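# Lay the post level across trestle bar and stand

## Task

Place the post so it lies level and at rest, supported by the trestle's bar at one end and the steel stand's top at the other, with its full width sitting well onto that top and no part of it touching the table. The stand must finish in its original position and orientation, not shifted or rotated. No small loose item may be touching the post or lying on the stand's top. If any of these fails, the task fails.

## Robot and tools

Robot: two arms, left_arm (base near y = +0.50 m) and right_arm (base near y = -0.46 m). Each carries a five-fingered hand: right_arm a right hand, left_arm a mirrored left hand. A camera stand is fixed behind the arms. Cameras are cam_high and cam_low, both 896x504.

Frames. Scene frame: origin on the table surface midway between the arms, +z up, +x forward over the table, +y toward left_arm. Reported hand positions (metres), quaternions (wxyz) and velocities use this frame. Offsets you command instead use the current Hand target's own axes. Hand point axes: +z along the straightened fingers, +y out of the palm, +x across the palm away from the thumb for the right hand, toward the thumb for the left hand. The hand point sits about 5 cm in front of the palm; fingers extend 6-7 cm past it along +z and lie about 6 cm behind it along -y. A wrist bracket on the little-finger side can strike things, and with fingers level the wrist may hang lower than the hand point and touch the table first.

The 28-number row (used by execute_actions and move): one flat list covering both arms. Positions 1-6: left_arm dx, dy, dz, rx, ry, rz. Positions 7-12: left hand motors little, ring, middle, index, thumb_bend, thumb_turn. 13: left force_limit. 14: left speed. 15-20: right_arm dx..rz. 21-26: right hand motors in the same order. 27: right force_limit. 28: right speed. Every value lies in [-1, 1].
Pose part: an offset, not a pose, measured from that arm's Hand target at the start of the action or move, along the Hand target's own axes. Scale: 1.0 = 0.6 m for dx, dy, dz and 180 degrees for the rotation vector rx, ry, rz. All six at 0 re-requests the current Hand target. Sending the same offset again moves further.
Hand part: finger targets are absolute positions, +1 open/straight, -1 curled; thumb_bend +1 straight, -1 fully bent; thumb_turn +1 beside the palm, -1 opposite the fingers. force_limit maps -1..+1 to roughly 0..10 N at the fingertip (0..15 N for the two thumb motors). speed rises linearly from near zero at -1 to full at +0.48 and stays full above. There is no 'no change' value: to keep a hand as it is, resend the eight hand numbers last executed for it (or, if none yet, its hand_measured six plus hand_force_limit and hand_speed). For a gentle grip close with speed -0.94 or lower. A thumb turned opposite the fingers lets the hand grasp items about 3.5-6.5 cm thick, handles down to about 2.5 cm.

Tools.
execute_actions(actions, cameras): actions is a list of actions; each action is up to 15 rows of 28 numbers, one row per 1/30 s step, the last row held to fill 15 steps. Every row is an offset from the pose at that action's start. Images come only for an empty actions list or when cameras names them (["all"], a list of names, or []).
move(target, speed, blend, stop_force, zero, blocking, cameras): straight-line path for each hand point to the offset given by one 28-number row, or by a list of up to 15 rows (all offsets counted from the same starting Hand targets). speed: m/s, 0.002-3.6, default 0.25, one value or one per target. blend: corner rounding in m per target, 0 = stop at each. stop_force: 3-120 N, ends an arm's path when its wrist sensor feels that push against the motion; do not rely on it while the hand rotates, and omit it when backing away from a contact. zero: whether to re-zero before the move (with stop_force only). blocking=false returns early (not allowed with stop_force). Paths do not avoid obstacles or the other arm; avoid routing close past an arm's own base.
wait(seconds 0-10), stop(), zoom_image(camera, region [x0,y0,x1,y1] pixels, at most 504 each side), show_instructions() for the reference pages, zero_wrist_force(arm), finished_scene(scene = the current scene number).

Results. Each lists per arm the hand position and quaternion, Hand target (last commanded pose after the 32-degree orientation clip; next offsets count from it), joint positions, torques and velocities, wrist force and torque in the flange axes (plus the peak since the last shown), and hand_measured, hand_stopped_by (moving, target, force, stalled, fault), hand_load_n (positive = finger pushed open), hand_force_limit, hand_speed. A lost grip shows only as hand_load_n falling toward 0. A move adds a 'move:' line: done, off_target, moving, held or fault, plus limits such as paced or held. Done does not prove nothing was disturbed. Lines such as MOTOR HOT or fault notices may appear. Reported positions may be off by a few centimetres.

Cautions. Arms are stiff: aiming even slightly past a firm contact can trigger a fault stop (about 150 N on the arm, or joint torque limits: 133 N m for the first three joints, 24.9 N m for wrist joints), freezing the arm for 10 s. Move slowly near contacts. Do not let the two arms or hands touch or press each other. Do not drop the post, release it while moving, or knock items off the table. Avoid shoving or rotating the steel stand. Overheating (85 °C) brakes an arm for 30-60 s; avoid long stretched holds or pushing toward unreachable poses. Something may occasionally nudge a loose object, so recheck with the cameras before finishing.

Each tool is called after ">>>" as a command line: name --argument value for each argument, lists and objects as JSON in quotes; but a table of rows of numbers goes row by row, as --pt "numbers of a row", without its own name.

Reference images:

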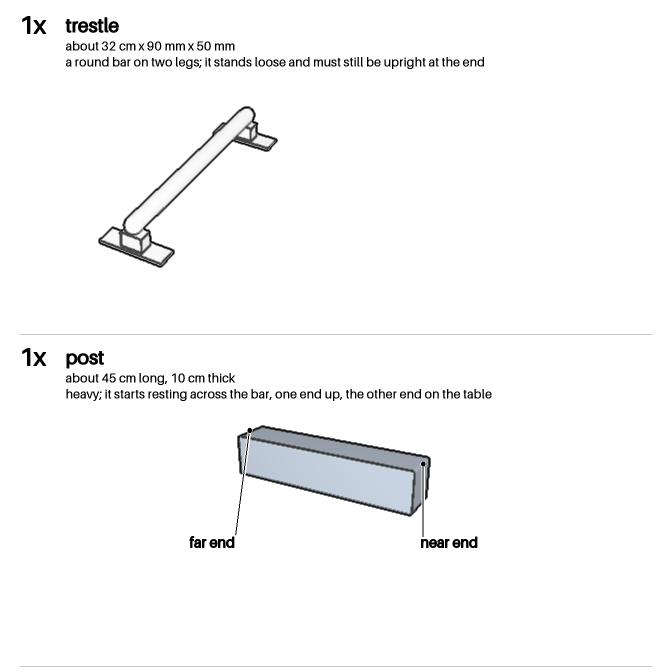

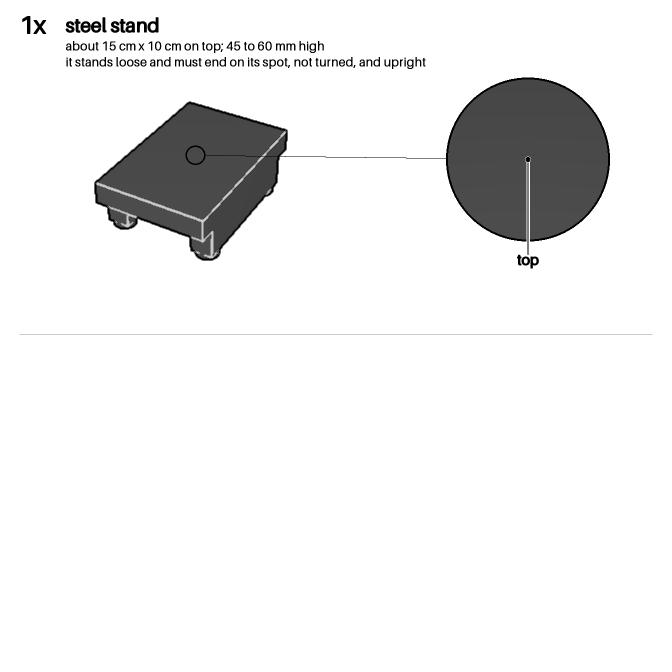

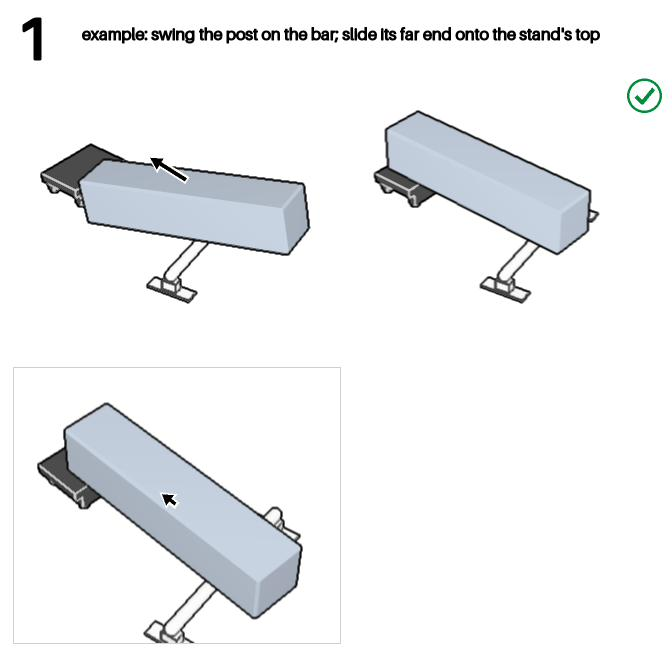

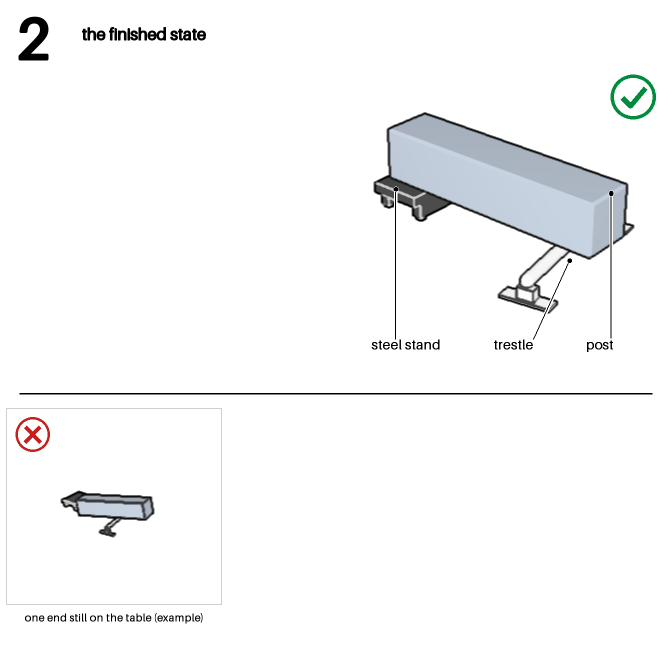

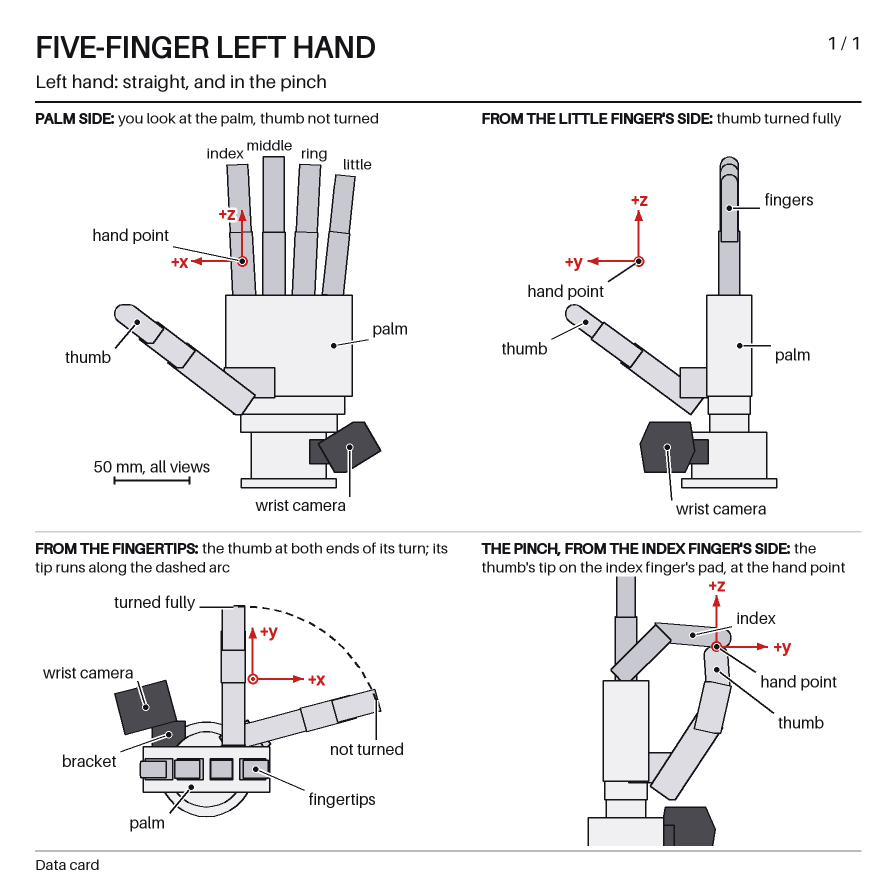

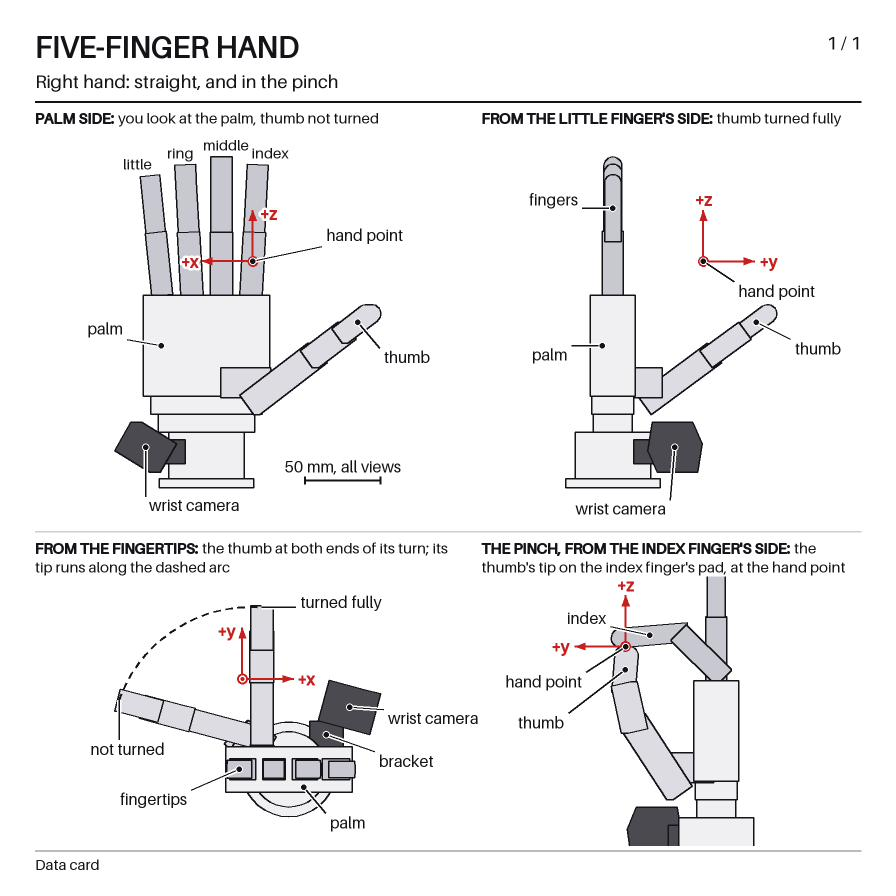

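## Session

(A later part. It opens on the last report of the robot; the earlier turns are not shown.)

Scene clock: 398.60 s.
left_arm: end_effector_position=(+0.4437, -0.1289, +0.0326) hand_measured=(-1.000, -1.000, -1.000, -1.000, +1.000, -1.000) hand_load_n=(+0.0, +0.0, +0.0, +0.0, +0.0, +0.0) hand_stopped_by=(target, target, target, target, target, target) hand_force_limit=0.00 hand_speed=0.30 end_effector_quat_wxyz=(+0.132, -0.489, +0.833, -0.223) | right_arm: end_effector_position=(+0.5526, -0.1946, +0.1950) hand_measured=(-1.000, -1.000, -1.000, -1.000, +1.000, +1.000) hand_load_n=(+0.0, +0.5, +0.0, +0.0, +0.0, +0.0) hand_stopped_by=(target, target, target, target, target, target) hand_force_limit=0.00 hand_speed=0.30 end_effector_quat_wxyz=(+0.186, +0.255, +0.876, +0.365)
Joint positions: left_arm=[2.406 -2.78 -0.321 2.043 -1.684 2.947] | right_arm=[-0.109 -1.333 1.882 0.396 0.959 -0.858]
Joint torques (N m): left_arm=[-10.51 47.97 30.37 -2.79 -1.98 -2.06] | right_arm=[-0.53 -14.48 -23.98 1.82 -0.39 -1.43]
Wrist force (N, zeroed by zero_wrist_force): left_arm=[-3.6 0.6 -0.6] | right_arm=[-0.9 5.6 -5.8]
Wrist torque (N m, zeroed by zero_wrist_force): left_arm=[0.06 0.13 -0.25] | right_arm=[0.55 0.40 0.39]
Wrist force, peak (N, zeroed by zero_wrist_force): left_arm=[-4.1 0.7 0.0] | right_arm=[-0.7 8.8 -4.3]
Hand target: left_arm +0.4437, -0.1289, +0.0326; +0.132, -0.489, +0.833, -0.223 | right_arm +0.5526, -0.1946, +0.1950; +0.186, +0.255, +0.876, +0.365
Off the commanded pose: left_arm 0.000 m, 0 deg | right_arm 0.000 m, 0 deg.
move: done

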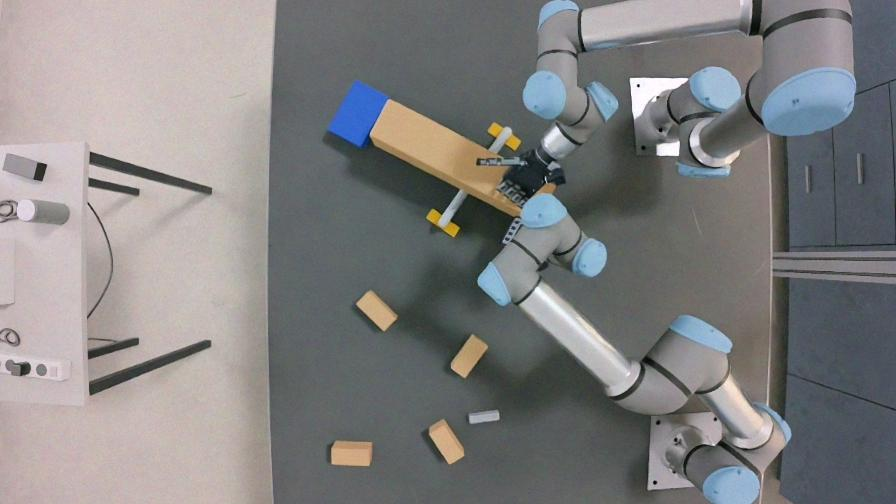

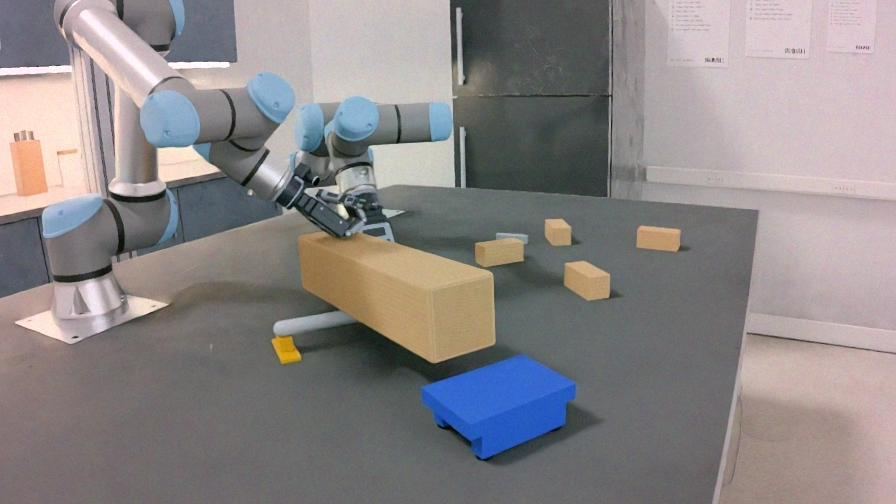

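>>> move --pt "-0.0583 0 0 0 0 0 -1 -1 -1 -1 1 -1 0 0.3 0.00185 -0.0098 0.00883 0 0 0 -1 -1 -1 -1 1 1 0 0.3" --pt "-0.0583 0.1732 -0.1 0 0 0 -1 -1 -1 -1 1 -1 0 0.3 0.00185 -0.0098 0.00883 0 0 0 -1 -1 -1 -1 1 1 0 0.3" --pt "0.1733 0.1732 -0.1 0 0 0 -1 -1 -1 -1 1 -1 0 0.3 0.00185 -0.0098 0.00883 0 0 0 -1 -1 -1 -1 1 1 0 0.3" --pt "0.1733 0.1064 -0.0614 0 0 0 -1 -1 -1 -1 1 -1 0 0.3 0.00185 -0.0098 0.00883 0 0 0 -1 -1 -1 -1 1 1 0 0.3" --speed 0.15 --blend 0.015 --cameras '["all"]'

>>> zoom_image --camera "cam_high" --region '[310, 60, 610, 290]'

>>> zoom_image --camera "cam_low" --region '[200, 130, 600, 470]'

Scene clock: 441.80 s.
left_arm: end_effector_position=(+0.3287, -0.1838, +0.0325) hand_measured=(-1.000, -1.000, -1.000, -1.000, +1.000, -1.000) hand_load_n=(+0.0, +0.0, +0.0, +0.0, +0.0, +0.0) hand_stopped_by=(target, target, target, target, target, target) hand_force_limit=0.00 hand_speed=0.30 end_effector_quat_wxyz=(+0.132, -0.489, +0.833, -0.223) | right_arm: end_effector_position=(+0.5526, -0.1946, +0.1870) hand_measured=(-1.000, -1.000, -1.000, -1.000, +1.000, +1.000) hand_load_n=(+0.0, +0.0, +0.0, +0.0, +0.0, +0.0) hand_stopped_by=(target, target, target, target, target, target) hand_force_limit=0.00 hand_speed=0.30 end_effector_quat_wxyz=(+0.186, +0.255, +0.876, +0.365)
Joint positions: left_arm=[2.231 -2.698 -0.492 2.107 -1.768 2.791] | right_arm=[-0.109 -1.323 1.892 0.375 0.959 -0.858]
Joint torques (N m): left_arm=[-0.09 45.25 33.85 -3.2 -2.91 -0.18] | right_arm=[-7.34 -13.18 -6.06 -0.8 -0.53 -2.18]
Wrist force (N, zeroed by zero_wrist_force): left_arm=[-0.3 0.0 0.3] | right_arm=[1.6 9.4 -6.9]
Wrist torque (N m, zeroed by zero_wrist_force): left_arm=[-0.01 0.05 -0.20] | right_arm=[0.75 0.39 0.70]
Wrist force, peak (N, zeroed by zero_wrist_force): left_arm=[-4.0 0.5 -1.0] | right_arm=[0.8 10.0 -7.7]
Hand target: left_arm +0.3286, -0.1838, +0.0325; +0.132, -0.489, +0.833, -0.223 | right_arm +0.5526, -0.1946, +0.1870; +0.186, +0.255, +0.876, +0.365
Off the commanded pose: left_arm 0.000 m, 0 deg | right_arm 0.000 m, 0 deg.
move: done

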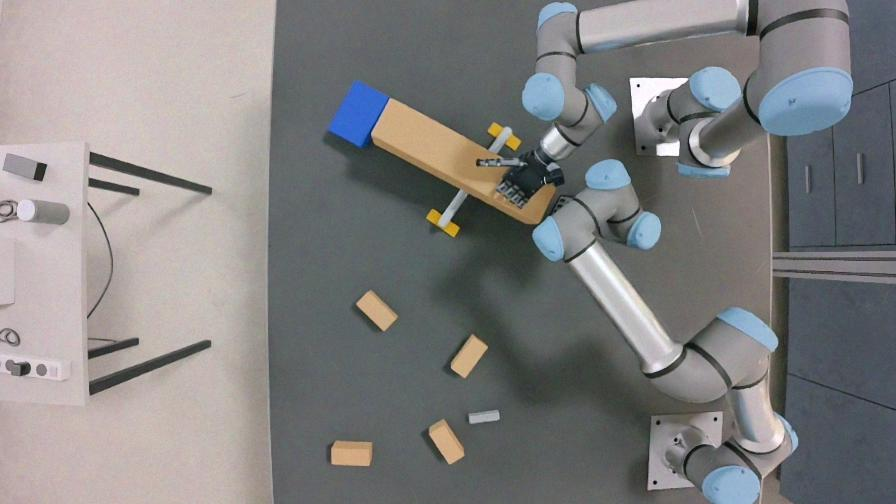

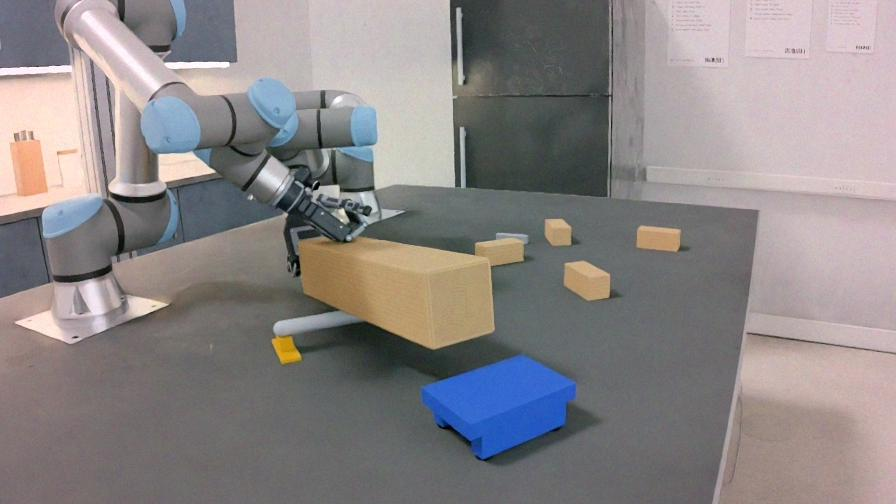

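Scaled by 1.680 from the camera's 896x504 image, which has a finer 1280x720 frame.

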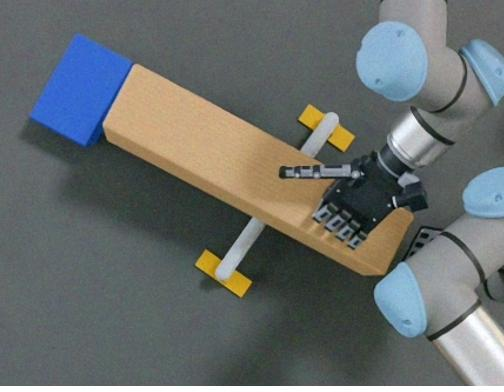

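Scaled by 1.260 from the camera's 896x504 image, which has a finer 1280x720 frame.

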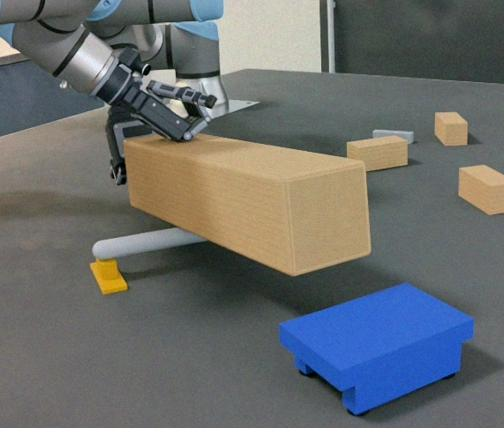

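>>> move --target '[0,-0.065,0.0375,0,0,0,-1,-1,-1,-1,1,-1,0,0.3,0,0,0,0,0,0,-1,-1,-1,-1,1,1,0,0.3]' --speed 0.03 --stop_force 4 --cameras '["all"]'

>>> zoom_image --camera "cam_high" --region '[310, 60, 610, 290]'

Scene clock: 450.87 s.
left_arm: end_effector_position=(+0.3485, -0.1945, +0.0320) hand_measured=(-1.000, -1.000, -1.000, -1.000, +1.000, -1.000) hand_load_n=(+0.0, +0.0, +0.0, +0.0, +0.0, +0.0) hand_stopped_by=(target, target, target, target, target, target) hand_force_limit=0.00 hand_speed=0.30 end_effector_quat_wxyz=(+0.131, -0.489, +0.833, -0.224) | right_arm: end_effector_position=(+0.5526, -0.1947, +0.1870) hand_measured=(-1.000, -1.000, -1.000, -1.000, +1.000, +1.000) hand_load_n=(+0.0, +0.0, +0.0, +0.0, +0.0, +0.0) hand_stopped_by=(target, target, target, target, target, target) hand_force_limit=0.00 hand_speed=0.30 end_effector_quat_wxyz=(+0.186, +0.256, +0.876, +0.365)
Joint positions: left_arm=[2.244 -2.813 -0.262 1.997 -1.761 2.803] | right_arm=[-0.109 -1.323 1.892 0.375 0.959 -0.858]
Joint torques (N m): left_arm=[-8.67 64.6 5.98 0.33 -2.37 -1.84] | right_arm=[-0.07 -13.3 -6.34 2.5 0.28 -2.18]
Wrist force (N, zeroed by zero_wrist_force): left_arm=[-0.1 0.5 0.2] | right_arm=[1.6 8.8 -7.0]
Wrist torque (N m, zeroed by zero_wrist_force): left_arm=[0.06 0.02 -0.13] | right_arm=[0.72 0.40 0.69]
Wrist force, peak (N, zeroed by zero_wrist_force): left_arm=[-0.8 15.6 -6.7] | right_arm=[-2.8 13.4 -9.1]
Hand target: left_arm +0.3485, -0.1945, +0.0320; +0.131, -0.489, +0.833, -0.224 (not the last commanded pose) | right_arm +0.5526, -0.1946, +0.1870; +0.186, +0.255, +0.876, +0.365
Off the commanded pose: left_arm 0.022 m, 0 deg | right_arm 0.000 m, 0 deg.
move: contact (left_arm)

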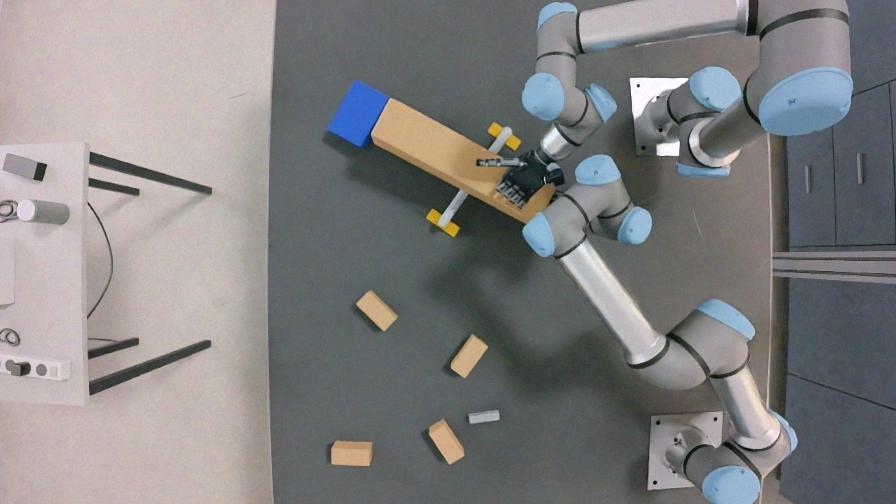

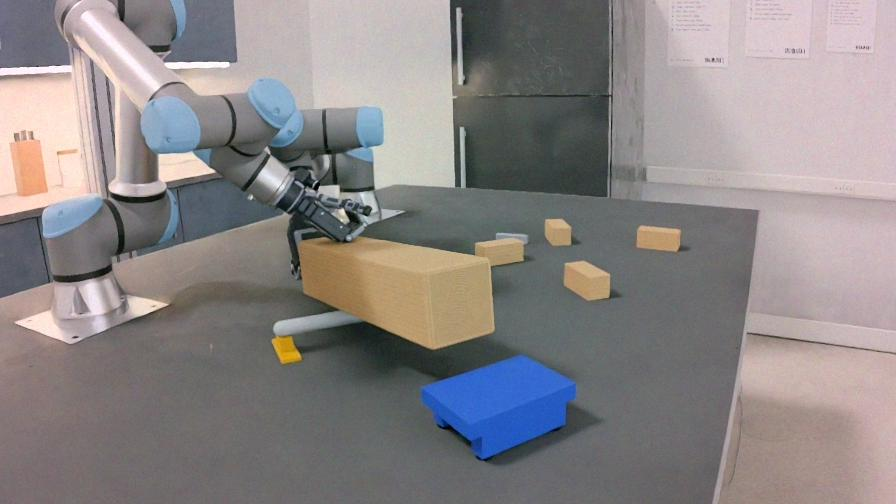

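Scaled by 1.680 from the camera's 896x504 image, which has a finer 1280x720 frame.

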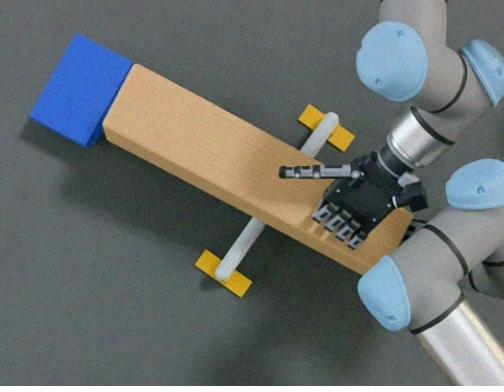

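>>> move --target '[0,-0.0678,0.0392,0,0,0,-1,-1,-1,-1,1,-1,0,0.3,-0.075,0.0047,0.0083,0,0,0,-1,-1,-1,-1,1,1,0,0.3]' --speed 0.035 --stop_force 30 --cameras '["all"]'

>>> zoom_image --camera "cam_high" --region '[310, 60, 610, 290]'

>>> zoom_image --camera "cam_low" --region '[200, 130, 600, 470]'

Scene clock: 471.57 s.
left_arm: end_effector_position=(+0.3889, -0.2163, +0.0319) hand_measured=(-1.000, -1.000, -1.000, -1.000, +1.000, -1.000) hand_load_n=(+0.0, +0.0, +0.0, +0.0, +0.0, +0.5) hand_stopped_by=(target, target, target, target, target, target) hand_force_limit=0.00 hand_speed=0.30 end_effector_quat_wxyz=(+0.132, -0.485, +0.819, -0.276) | right_arm: end_effector_position=(+0.5920, -0.2165, +0.1921) hand_measured=(-1.000, -1.000, -1.000, -1.000, +1.000, +1.000) hand_load_n=(+0.0, +0.0, +0.0, +0.0, +0.0, +0.0) hand_stopped_by=(target, target, target, target, target, target) hand_force_limit=0.00 hand_speed=0.30 end_effector_quat_wxyz=(+0.186, +0.255, +0.876, +0.365)
Joint positions: left_arm=[2.274 -2.924 -0.035 1.992 -1.73 2.827] | right_arm=[-0.159 -1.251 1.787 0.438 0.931 -0.909]
Joint torques (N m): left_arm=[10.8 49.68 32.94 3.74 1.38 2.19] | right_arm=[-12.3 -0.17 -18.14 0 5.47 -2.96]
Wrist force (N, zeroed by zero_wrist_force): left_arm=[0.0 14.4 -8.6] | right_arm=[7.9 37.6 -31.1]
Wrist torque (N m, zeroed by zero_wrist_force): left_arm=[1.36 -0.34 -0.72] | right_arm=[3.28 1.80 2.80]
Wrist force, peak (N, zeroed by zero_wrist_force): left_arm=[0.8 16.7 -8.2] | right_arm=[7.9 38.8 -31.7]
Hand target: left_arm +0.3896, -0.2174, +0.0321; +0.131, -0.489, +0.833, -0.224 | right_arm +0.5920, -0.2165, +0.1921; +0.186, +0.255, +0.876, +0.365
Off the commanded pose: left_arm 0.001 m, 6 deg | right_arm 0.000 m, 0 deg.
elbow stopped short (left arm): the move would have taken joint 3 (elbow) straighter than the controller allows.
move: off_target (left_arm)

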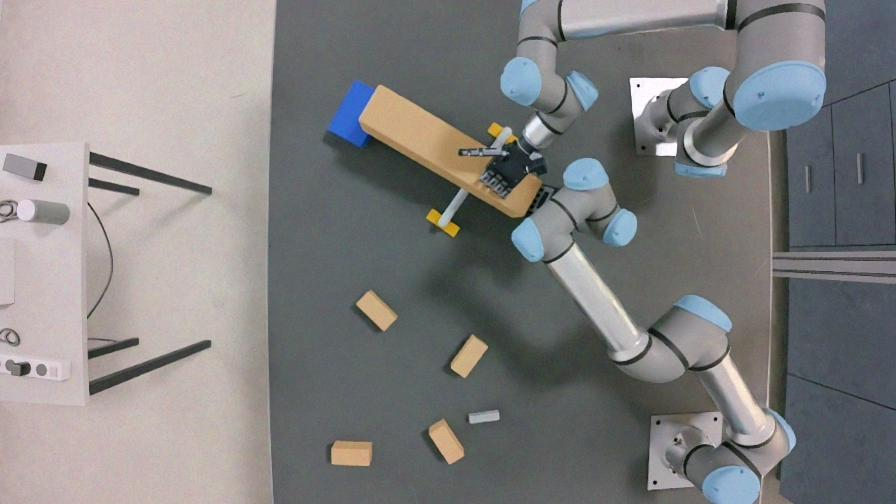

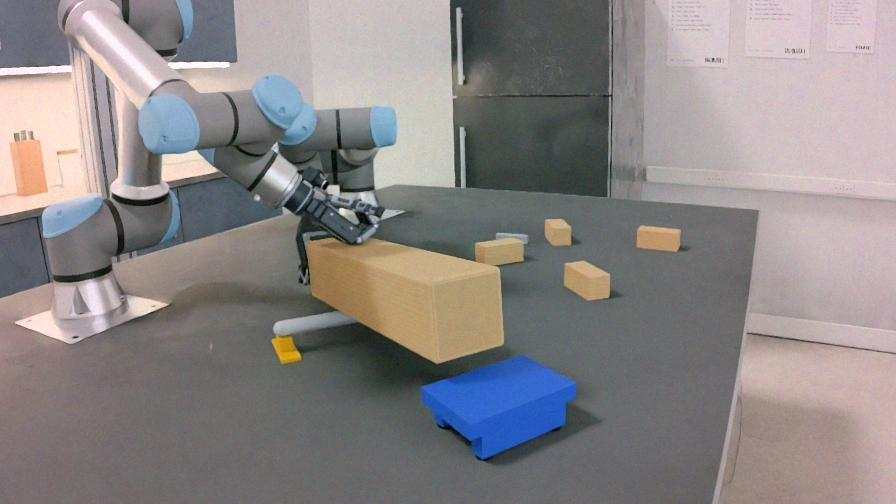

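Scaled by 1.680 from the camera's 896x504 image, which has a finer 1280x720 frame.

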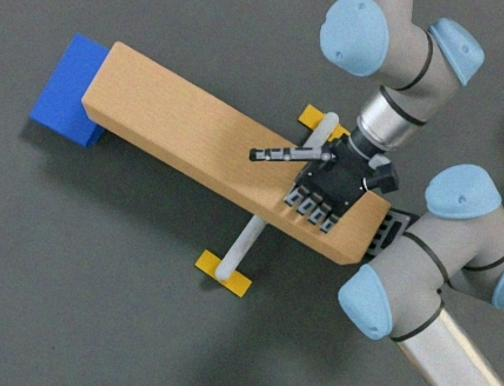

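Scaled by 1.260 from the camera's 896x504 image, which has a finer 1280x720 frame.

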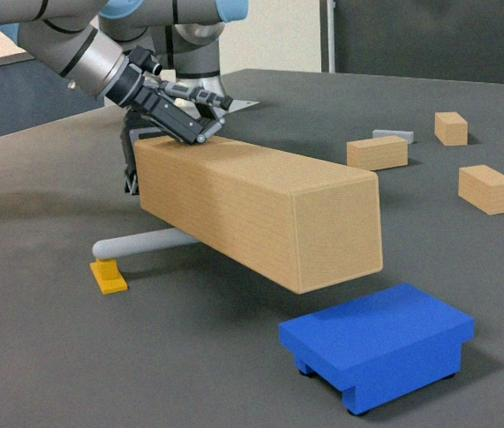

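>>> move --pt "0 0.0433 -0.025 0.111 0 0 -1 -1 -1 -1 1 -1 0 0.3 0 0 0 0 0 0 -1 -1 -1 -1 1 1 0 0.3" --pt "-0.0167 -0.0067 0.0385 0.111 0 0 -1 -1 -1 -1 1 -1 0 0.3 0 0 0 0 0 0 -1 -1 -1 -1 1 1 0 0.3" --speed 0.12 --cameras '["all"]'

>>> zoom_image --camera "cam_high" --region '[310, 60, 610, 290]'

>>> zoom_image --camera "cam_low" --region '[200, 130, 600, 470]'

Scene clock: 538.40 s.
left_arm: end_effector_position=(+0.4075, -0.2160, +0.0142) hand_measured=(-1.000, -1.000, -1.000, -1.000, +1.000, -1.000) hand_load_n=(+0.0, +0.0, +0.0, +0.0, +8.0, +0.0) hand_stopped_by=(target, target, target, target, target, target) hand_force_limit=0.00 hand_speed=0.30 end_effector_quat_wxyz=(+0.214, -0.459, +0.781, -0.365) | right_arm: end_effector_position=(+0.5920, -0.2165, +0.1921) hand_measured=(-1.000, -1.000, -1.000, -1.000, +1.000, +1.000) hand_load_n=(+0.0, +0.0, +0.0, +0.0, +0.0, +0.0) hand_stopped_by=(target, target, target, target, target, target) hand_force_limit=0.00 hand_speed=0.30 end_effector_quat_wxyz=(+0.186, +0.255, +0.876, +0.365)
Joint positions: left_arm=[2.248 -2.617 -0.731 2.615 -1.861 2.889] | right_arm=[-0.159 -1.251 1.787 0.438 0.931 -0.909]
Joint torques (N m): left_arm=[17.55 17.9 20.7 4.22 0.43 2.62] | right_arm=[6.66 -23.29 0.54 -1.34 2.84 0.72]
Wrist force (N, zeroed by zero_wrist_force): left_arm=[0.8 -19.5 -52.8] | right_arm=[2.2 27.8 -19.8]
Wrist torque (N m, zeroed by zero_wrist_force): left_arm=[-3.42 -0.66 0.00] | right_arm=[2.16 1.15 1.78]
Wrist force, peak (N, zeroed by zero_wrist_force): left_arm=[0.8 -19.5 -52.8] | right_arm=[6.3 39.2 -33.3]
Hand target: left_arm +0.4076, -0.2160, +0.0141; +0.214, -0.459, +0.781, -0.365 | right_arm +0.5920, -0.2165, +0.1921; +0.186, +0.255, +0.876, +0.365
Off the commanded pose: left_arm 0.000 m, 0 deg | right_arm 0.000 m, 0 deg.
move: done

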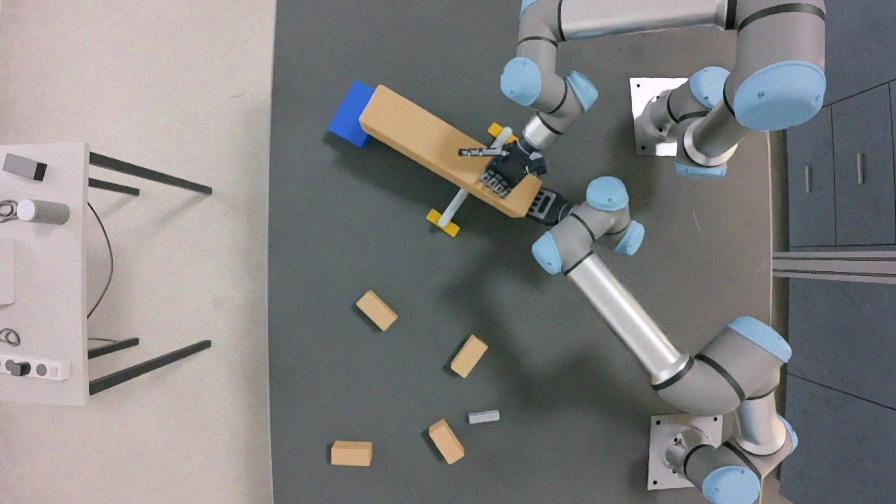

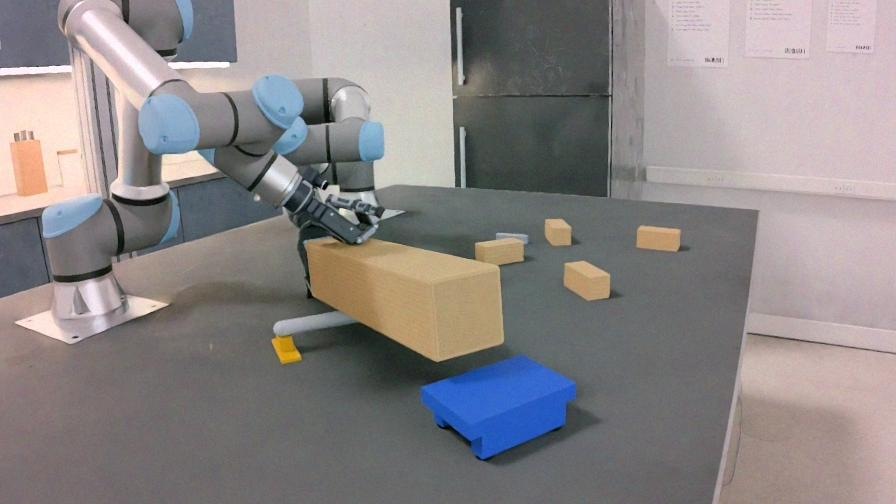

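Scaled by 1.680 from the camera's 896x504 image, which has a finer 1280x720 frame.

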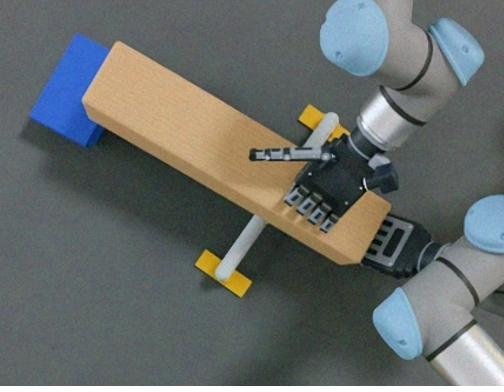

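Scaled by 1.260 from the camera's 896x504 image, which has a finer 1280x720 frame.

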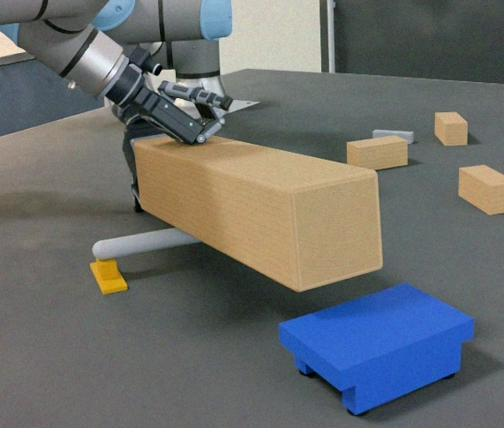

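>>> move --target '[0,-0.0319,-0.0268,0,0,0,-1,-1,-1,-1,1,-1,0,0.3,0,0,0,0,0,0,-1,-1,-1,-1,1,1,0,0.3]' --speed 0.05

>>> move --target '[0,0,0,0,0,0,-1,-1,-1,-1,1,1,0,0.3,0,0,0,0,0,0,-1,-1,-1,-1,1,1,0,0.3]'

Scene clock: 544.87 s.
left_arm: end_effector_position=(+0.4075, -0.2160, +0.0390) hand_measured=(-1.000, -1.000, -1.000, -1.000, +1.000, -1.000) hand_load_n=(+0.0, +0.0, +0.0, +0.0, +0.0, +0.0) hand_stopped_by=(target, target, target, target, target, target) hand_force_limit=0.00 hand_speed=0.30 end_effector_quat_wxyz=(+0.214, -0.459, +0.781, -0.365) | right_arm: end_effector_position=(+0.5920, -0.2165, +0.1921) hand_measured=(-1.000, -1.000, -1.000, -1.000, +1.000, +1.000) hand_load_n=(+0.0, +0.0, +0.0, +0.0, +0.0, +0.0) hand_stopped_by=(target, target, target, target, target, target) hand_force_limit=0.00 hand_speed=0.30 end_effector_quat_wxyz=(+0.186, +0.255, +0.876, +0.366)
Joint positions: left_arm=[2.248 -2.601 -0.698 2.566 -1.861 2.889] | right_arm=[-0.159 -1.251 1.787 0.438 0.931 -0.909]
Joint torques (N m): left_arm=[5.63 71.46 48.16 7.42 -1.61 -0.21] | right_arm=[6.61 -3.43 0.77 3.19 5.82 0.59]
Wrist force (N, zeroed by zero_wrist_force): left_arm=[-0.3 37.5 -23.0] | right_arm=[-14.9 44.5 -36.2]
Wrist torque (N m, zeroed by zero_wrist_force): left_arm=[2.36 -0.75 -1.52] | right_arm=[3.75 2.51 1.75]
Wrist force, peak (N, zeroed by zero_wrist_force): left_arm=[1.0 -20.7 -55.6] | right_arm=[-14.3 45.4 -36.8]
Hand target: left_arm +0.4075, -0.2160, +0.0391; +0.214, -0.459, +0.781, -0.365 | right_arm +0.5920, -0.2165, +0.1921; +0.186, +0.255, +0.876, +0.365
Off the commanded pose: left_arm 0.000 m, 0 deg | right_arm 0.000 m, 0 deg.
move: done

Scene clock: 545.97 s.
left_arm: end_effector_position=(+0.4075, -0.2160, +0.0391) hand_measured=(-1.000, -1.000, -1.000, -1.000, +1.000, +1.000) hand_load_n=(-0.5, -0.5, +0.0, +0.0, -0.5, -0.5) hand_stopped_by=(target, target, target, target, target, target) hand_force_limit=0.00 hand_speed=0.30 end_effector_quat_wxyz=(+0.214, -0.459, +0.781, -0.365) | right_arm: end_effector_position=(+0.5920, -0.2165, +0.1921) hand_measured=(-1.000, -1.000, -1.000, -1.000, +1.000, +1.000) hand_load_n=(+0.0, +0.0, +0.0, +0.0, +0.0, +0.0) hand_stopped_by=(target, target, target, target, target, target) hand_force_limit=0.00 hand_speed=0.30 end_effector_quat_wxyz=(+0.186, +0.255, +0.876, +0.365)
Joint positions: left_arm=[2.248 -2.601 -0.698 2.565 -1.861 2.889] | right_arm=[-0.159 -1.251 1.787 0.438 0.931 -0.909]
Joint torques (N m): left_arm=[8.89 71.69 45.83 7.6 -4.12 -1.75] | right_arm=[6.59 4.91 0.81 3.3 6.12 0.37]
Wrist force (N, zeroed by zero_wrist_force): left_arm=[-0.3 38.5 -22.2] | right_arm=[-15.9 45.4 -36.9]
Wrist torque (N m, zeroed by zero_wrist_force): left_arm=[2.33 -0.73 -1.55] | right_arm=[3.84 2.61 1.75]
Wrist force, peak (N, zeroed by zero_wrist_force): left_arm=[-0.4 38.5 -22.4] | right_arm=[-15.6 47.3 -37.9]
Hand target: left_arm +0.4075, -0.2160, +0.0391; +0.214, -0.459, +0.781, -0.365 | right_arm +0.5920, -0.2165, +0.1921; +0.186, +0.255, +0.876, +0.365
Off the commanded pose: left_arm 0.000 m, 0 deg | right_arm 0.000 m, 0 deg.
move: done

>>> move --pt "0 0.0129 -0.0153 0 0 0 -1 -1 -1 -1 1 1 0 0.3 0 0 0 0 0 0 -1 -1 -1 -1 1 1 0 0.3" --pt "0 0.0282 -0.0025 0 0 0 -1 -1 -1 -1 1 1 0 0.3 0 0 0 0 0 0 -1 -1 -1 -1 1 1 0 0.3" --pt "0 0.0153 0.0129 0 0 0 -1 -1 -1 -1 1 1 0 0.3 0 0 0 0 0 0 -1 -1 -1 -1 1 1 0 0.3" --pt "0 -0.0082 0.0409 0 0 0 -1 -1 -1 -1 1 1 0 0.3 -0.037 0.0041 0.0023 0 0 0 -1 -1 -1 -1 1 1 0 0.3" --speed 0.04 --blend 0.002 --cameras '["all"]'

>>> zoom_image --camera "cam_high" --region '[310, 60, 610, 290]'

>>> zoom_image --camera "cam_low" --region '[200, 130, 600, 470]'

Scene clock: 568.93 s.
left_arm: end_effector_position=(+0.4267, -0.2267, +0.0272) hand_measured=(-1.000, -1.000, -1.000, -1.000, +1.000, +1.000) hand_load_n=(+0.5, +0.0, +0.0, +0.0, +0.0, -0.5) hand_stopped_by=(target, target, target, target, target, target) hand_force_limit=0.00 hand_speed=0.30 end_effector_quat_wxyz=(+0.214, -0.459, +0.781, -0.365) | right_arm: end_effector_position=(+0.6112, -0.2272, +0.1961) hand_measured=(-1.000, -1.000, -1.000, -1.000, +1.000, +1.000) hand_load_n=(+0.0, +0.0, +0.0, +0.0, +0.0, +0.0) hand_stopped_by=(target, target, target, target, target, target) hand_force_limit=0.00 hand_speed=0.30 end_effector_quat_wxyz=(+0.186, +0.255, +0.876, +0.365)
Joint positions: left_arm=[2.26 -2.68 -0.572 2.522 -1.853 2.897] | right_arm=[-0.18 -1.216 1.73 0.474 0.919 -0.93]
Joint torques (N m): left_arm=[15.07 47.52 36.2 4.2 0.75 2.13] | right_arm=[-3.29 -0.61 -10.21 3.46 2.81 -2.96]
Wrist force (N, zeroed by zero_wrist_force): left_arm=[-0.6 24.0 -24.5] | right_arm=[-11.2 36.4 -28.9]
Wrist torque (N m, zeroed by zero_wrist_force): left_arm=[2.44 -0.82 -1.10] | right_arm=[3.16 2.06 1.57]
Wrist force, peak (N, zeroed by zero_wrist_force): left_arm=[-0.5 38.6 -22.7] | right_arm=[-15.7 47.5 -37.6]
Hand target: left_arm +0.4267, -0.2267, +0.0272; +0.214, -0.459, +0.781, -0.365 | right_arm +0.6112, -0.2272, +0.1960; +0.186, +0.255, +0.876, +0.365
Off the commanded pose: left_arm 0.000 m, 0 deg | right_arm 0.000 m, 0 deg.
move: done

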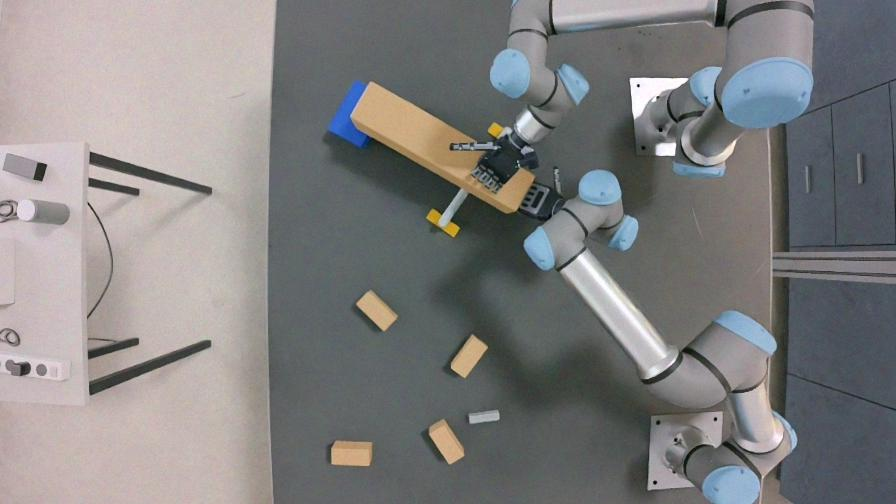

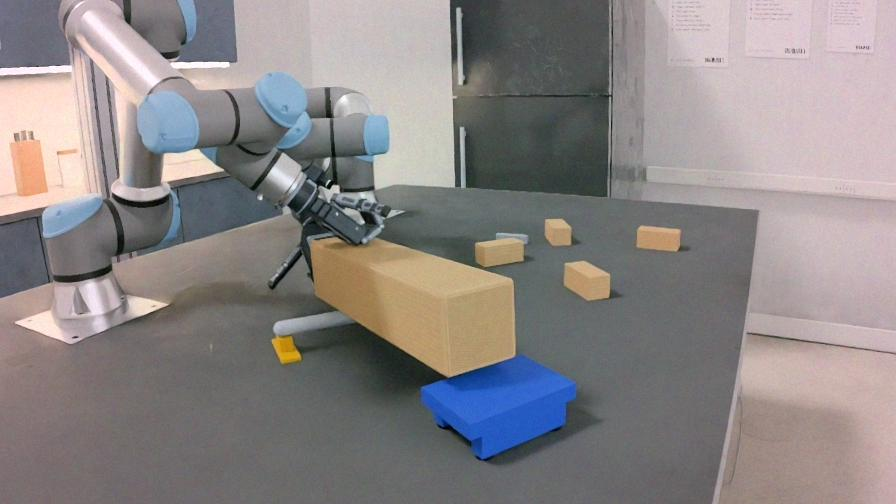

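Scaled by 1.680 from the camera's 896x504 image, which has a finer 1280x720 frame.

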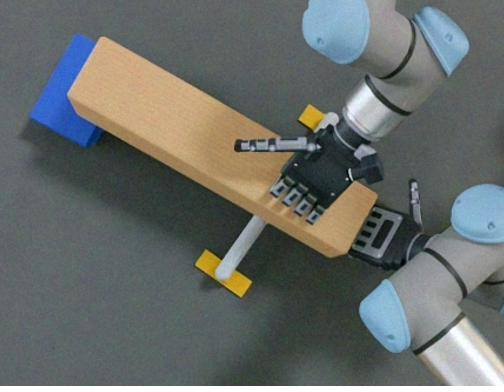

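Scaled by 1.260 from the camera's 896x504 image, which has a finer 1280x720 frame.

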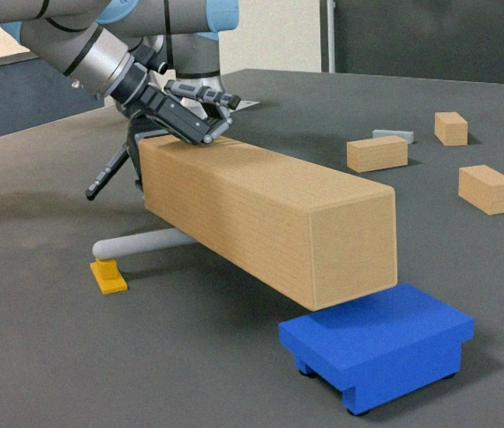

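>>> move --pt "0 0.0054 -0.0064 0 0 0 -1 -1 -1 -1 1 1 0 0.3 -0.0046 0.0245 -0.0221 0 0 0 -1 -1 -1 -1 1 1 0 0.3" --pt "0 0.0054 -0.0064 0 0 0 -1 -1 -1 -1 1 1 0 0.3 -0.0185 0.0981 -0.0883 0 0 0 -1 -1 -1 -1 1 1 0 0.3" --speed '[0.015, 0.1]' --blend 0.002 --cameras '["all"]'

>>> zoom_image --camera "cam_high" --region '[310, 60, 610, 290]'

>>> zoom_image --camera "cam_low" --region '[200, 130, 600, 470]'

Scene clock: 590.40 s.
left_arm: end_effector_position=(+0.4223, -0.2242, +0.0271) hand_measured=(-1.000, -1.000, -1.000, -1.000, +1.000, +1.000) hand_load_n=(+0.0, +0.0, +0.0, +0.0, +0.0, +0.0) hand_stopped_by=(target, target, target, target, target, target) hand_force_limit=0.00 hand_speed=0.30 end_effector_quat_wxyz=(+0.214, -0.459, +0.781, -0.365) | right_arm: end_effector_position=(+0.6113, -0.2271, +0.2759) hand_measured=(-1.000, -1.000, -1.000, -1.000, +1.000, +1.000) hand_load_n=(+0.0, +0.0, +0.0, +0.0, +0.0, +0.0) hand_stopped_by=(target, target, target, target, target, target) hand_force_limit=0.00 hand_speed=0.30 end_effector_quat_wxyz=(+0.186, +0.255, +0.876, +0.365)
Joint positions: left_arm=[2.257 -2.663 -0.608 2.539 -1.855 2.895] | right_arm=[-0.179 -1.293 1.611 0.669 0.919 -0.93]
Joint torques (N m): left_arm=[-8.06 64.2 6.59 1.3 -2.99 -1.93] | right_arm=[-5.96 -37.25 -31.19 3.01 0.25 -1.99]
Wrist force (N, zeroed by zero_wrist_force): left_arm=[-0.6 1.3 -0.1] | right_arm=[-0.3 -2.1 -0.1]
Wrist torque (N m, zeroed by zero_wrist_force): left_arm=[0.15 0.11 -0.06] | right_arm=[-0.32 0.07 0.03]
Wrist force, peak (N, zeroed by zero_wrist_force): left_arm=[-1.7 23.5 -26.1] | right_arm=[-11.3 38.5 -30.4]
Hand target: left_arm +0.4223, -0.2242, +0.0271; +0.214, -0.459, +0.781, -0.365 | right_arm +0.6113, -0.2271, +0.2760; +0.186, +0.255, +0.876, +0.365
Off the commanded pose: left_arm 0.000 m, 0 deg | right_arm 0.000 m, 0 deg.
move: done

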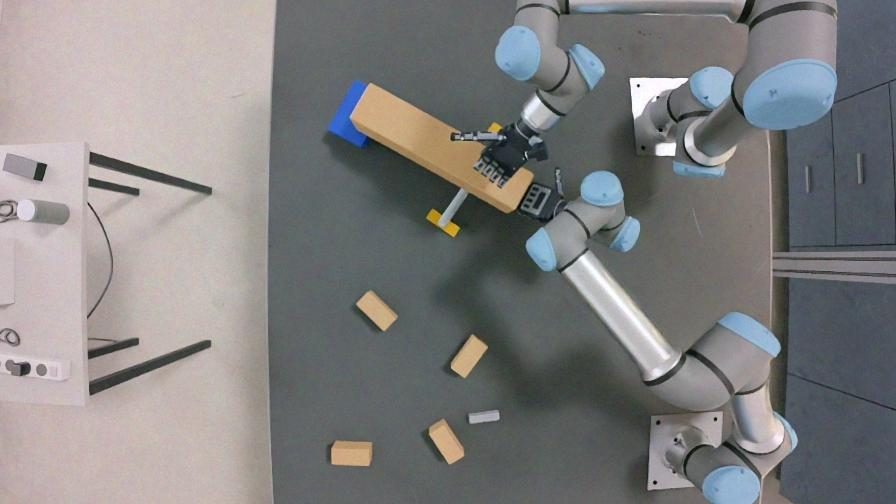

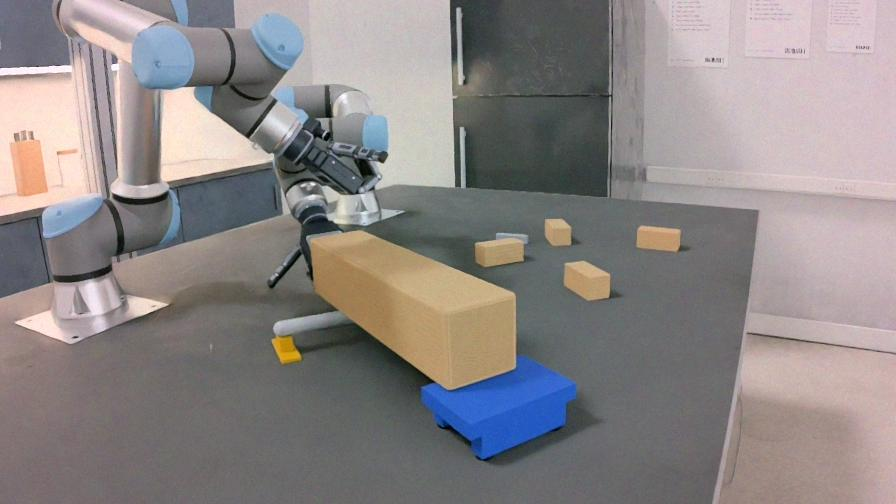

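Scaled by 1.680 from the camera's 896x504 image, which has a finer 1280x720 frame.

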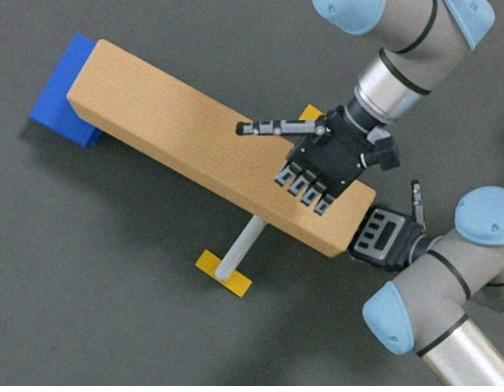

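Scaled by 1.260 from the camera's 896x504 image, which has a finer 1280x720 frame.

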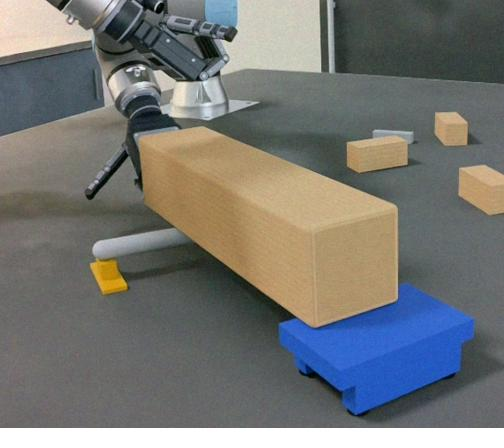

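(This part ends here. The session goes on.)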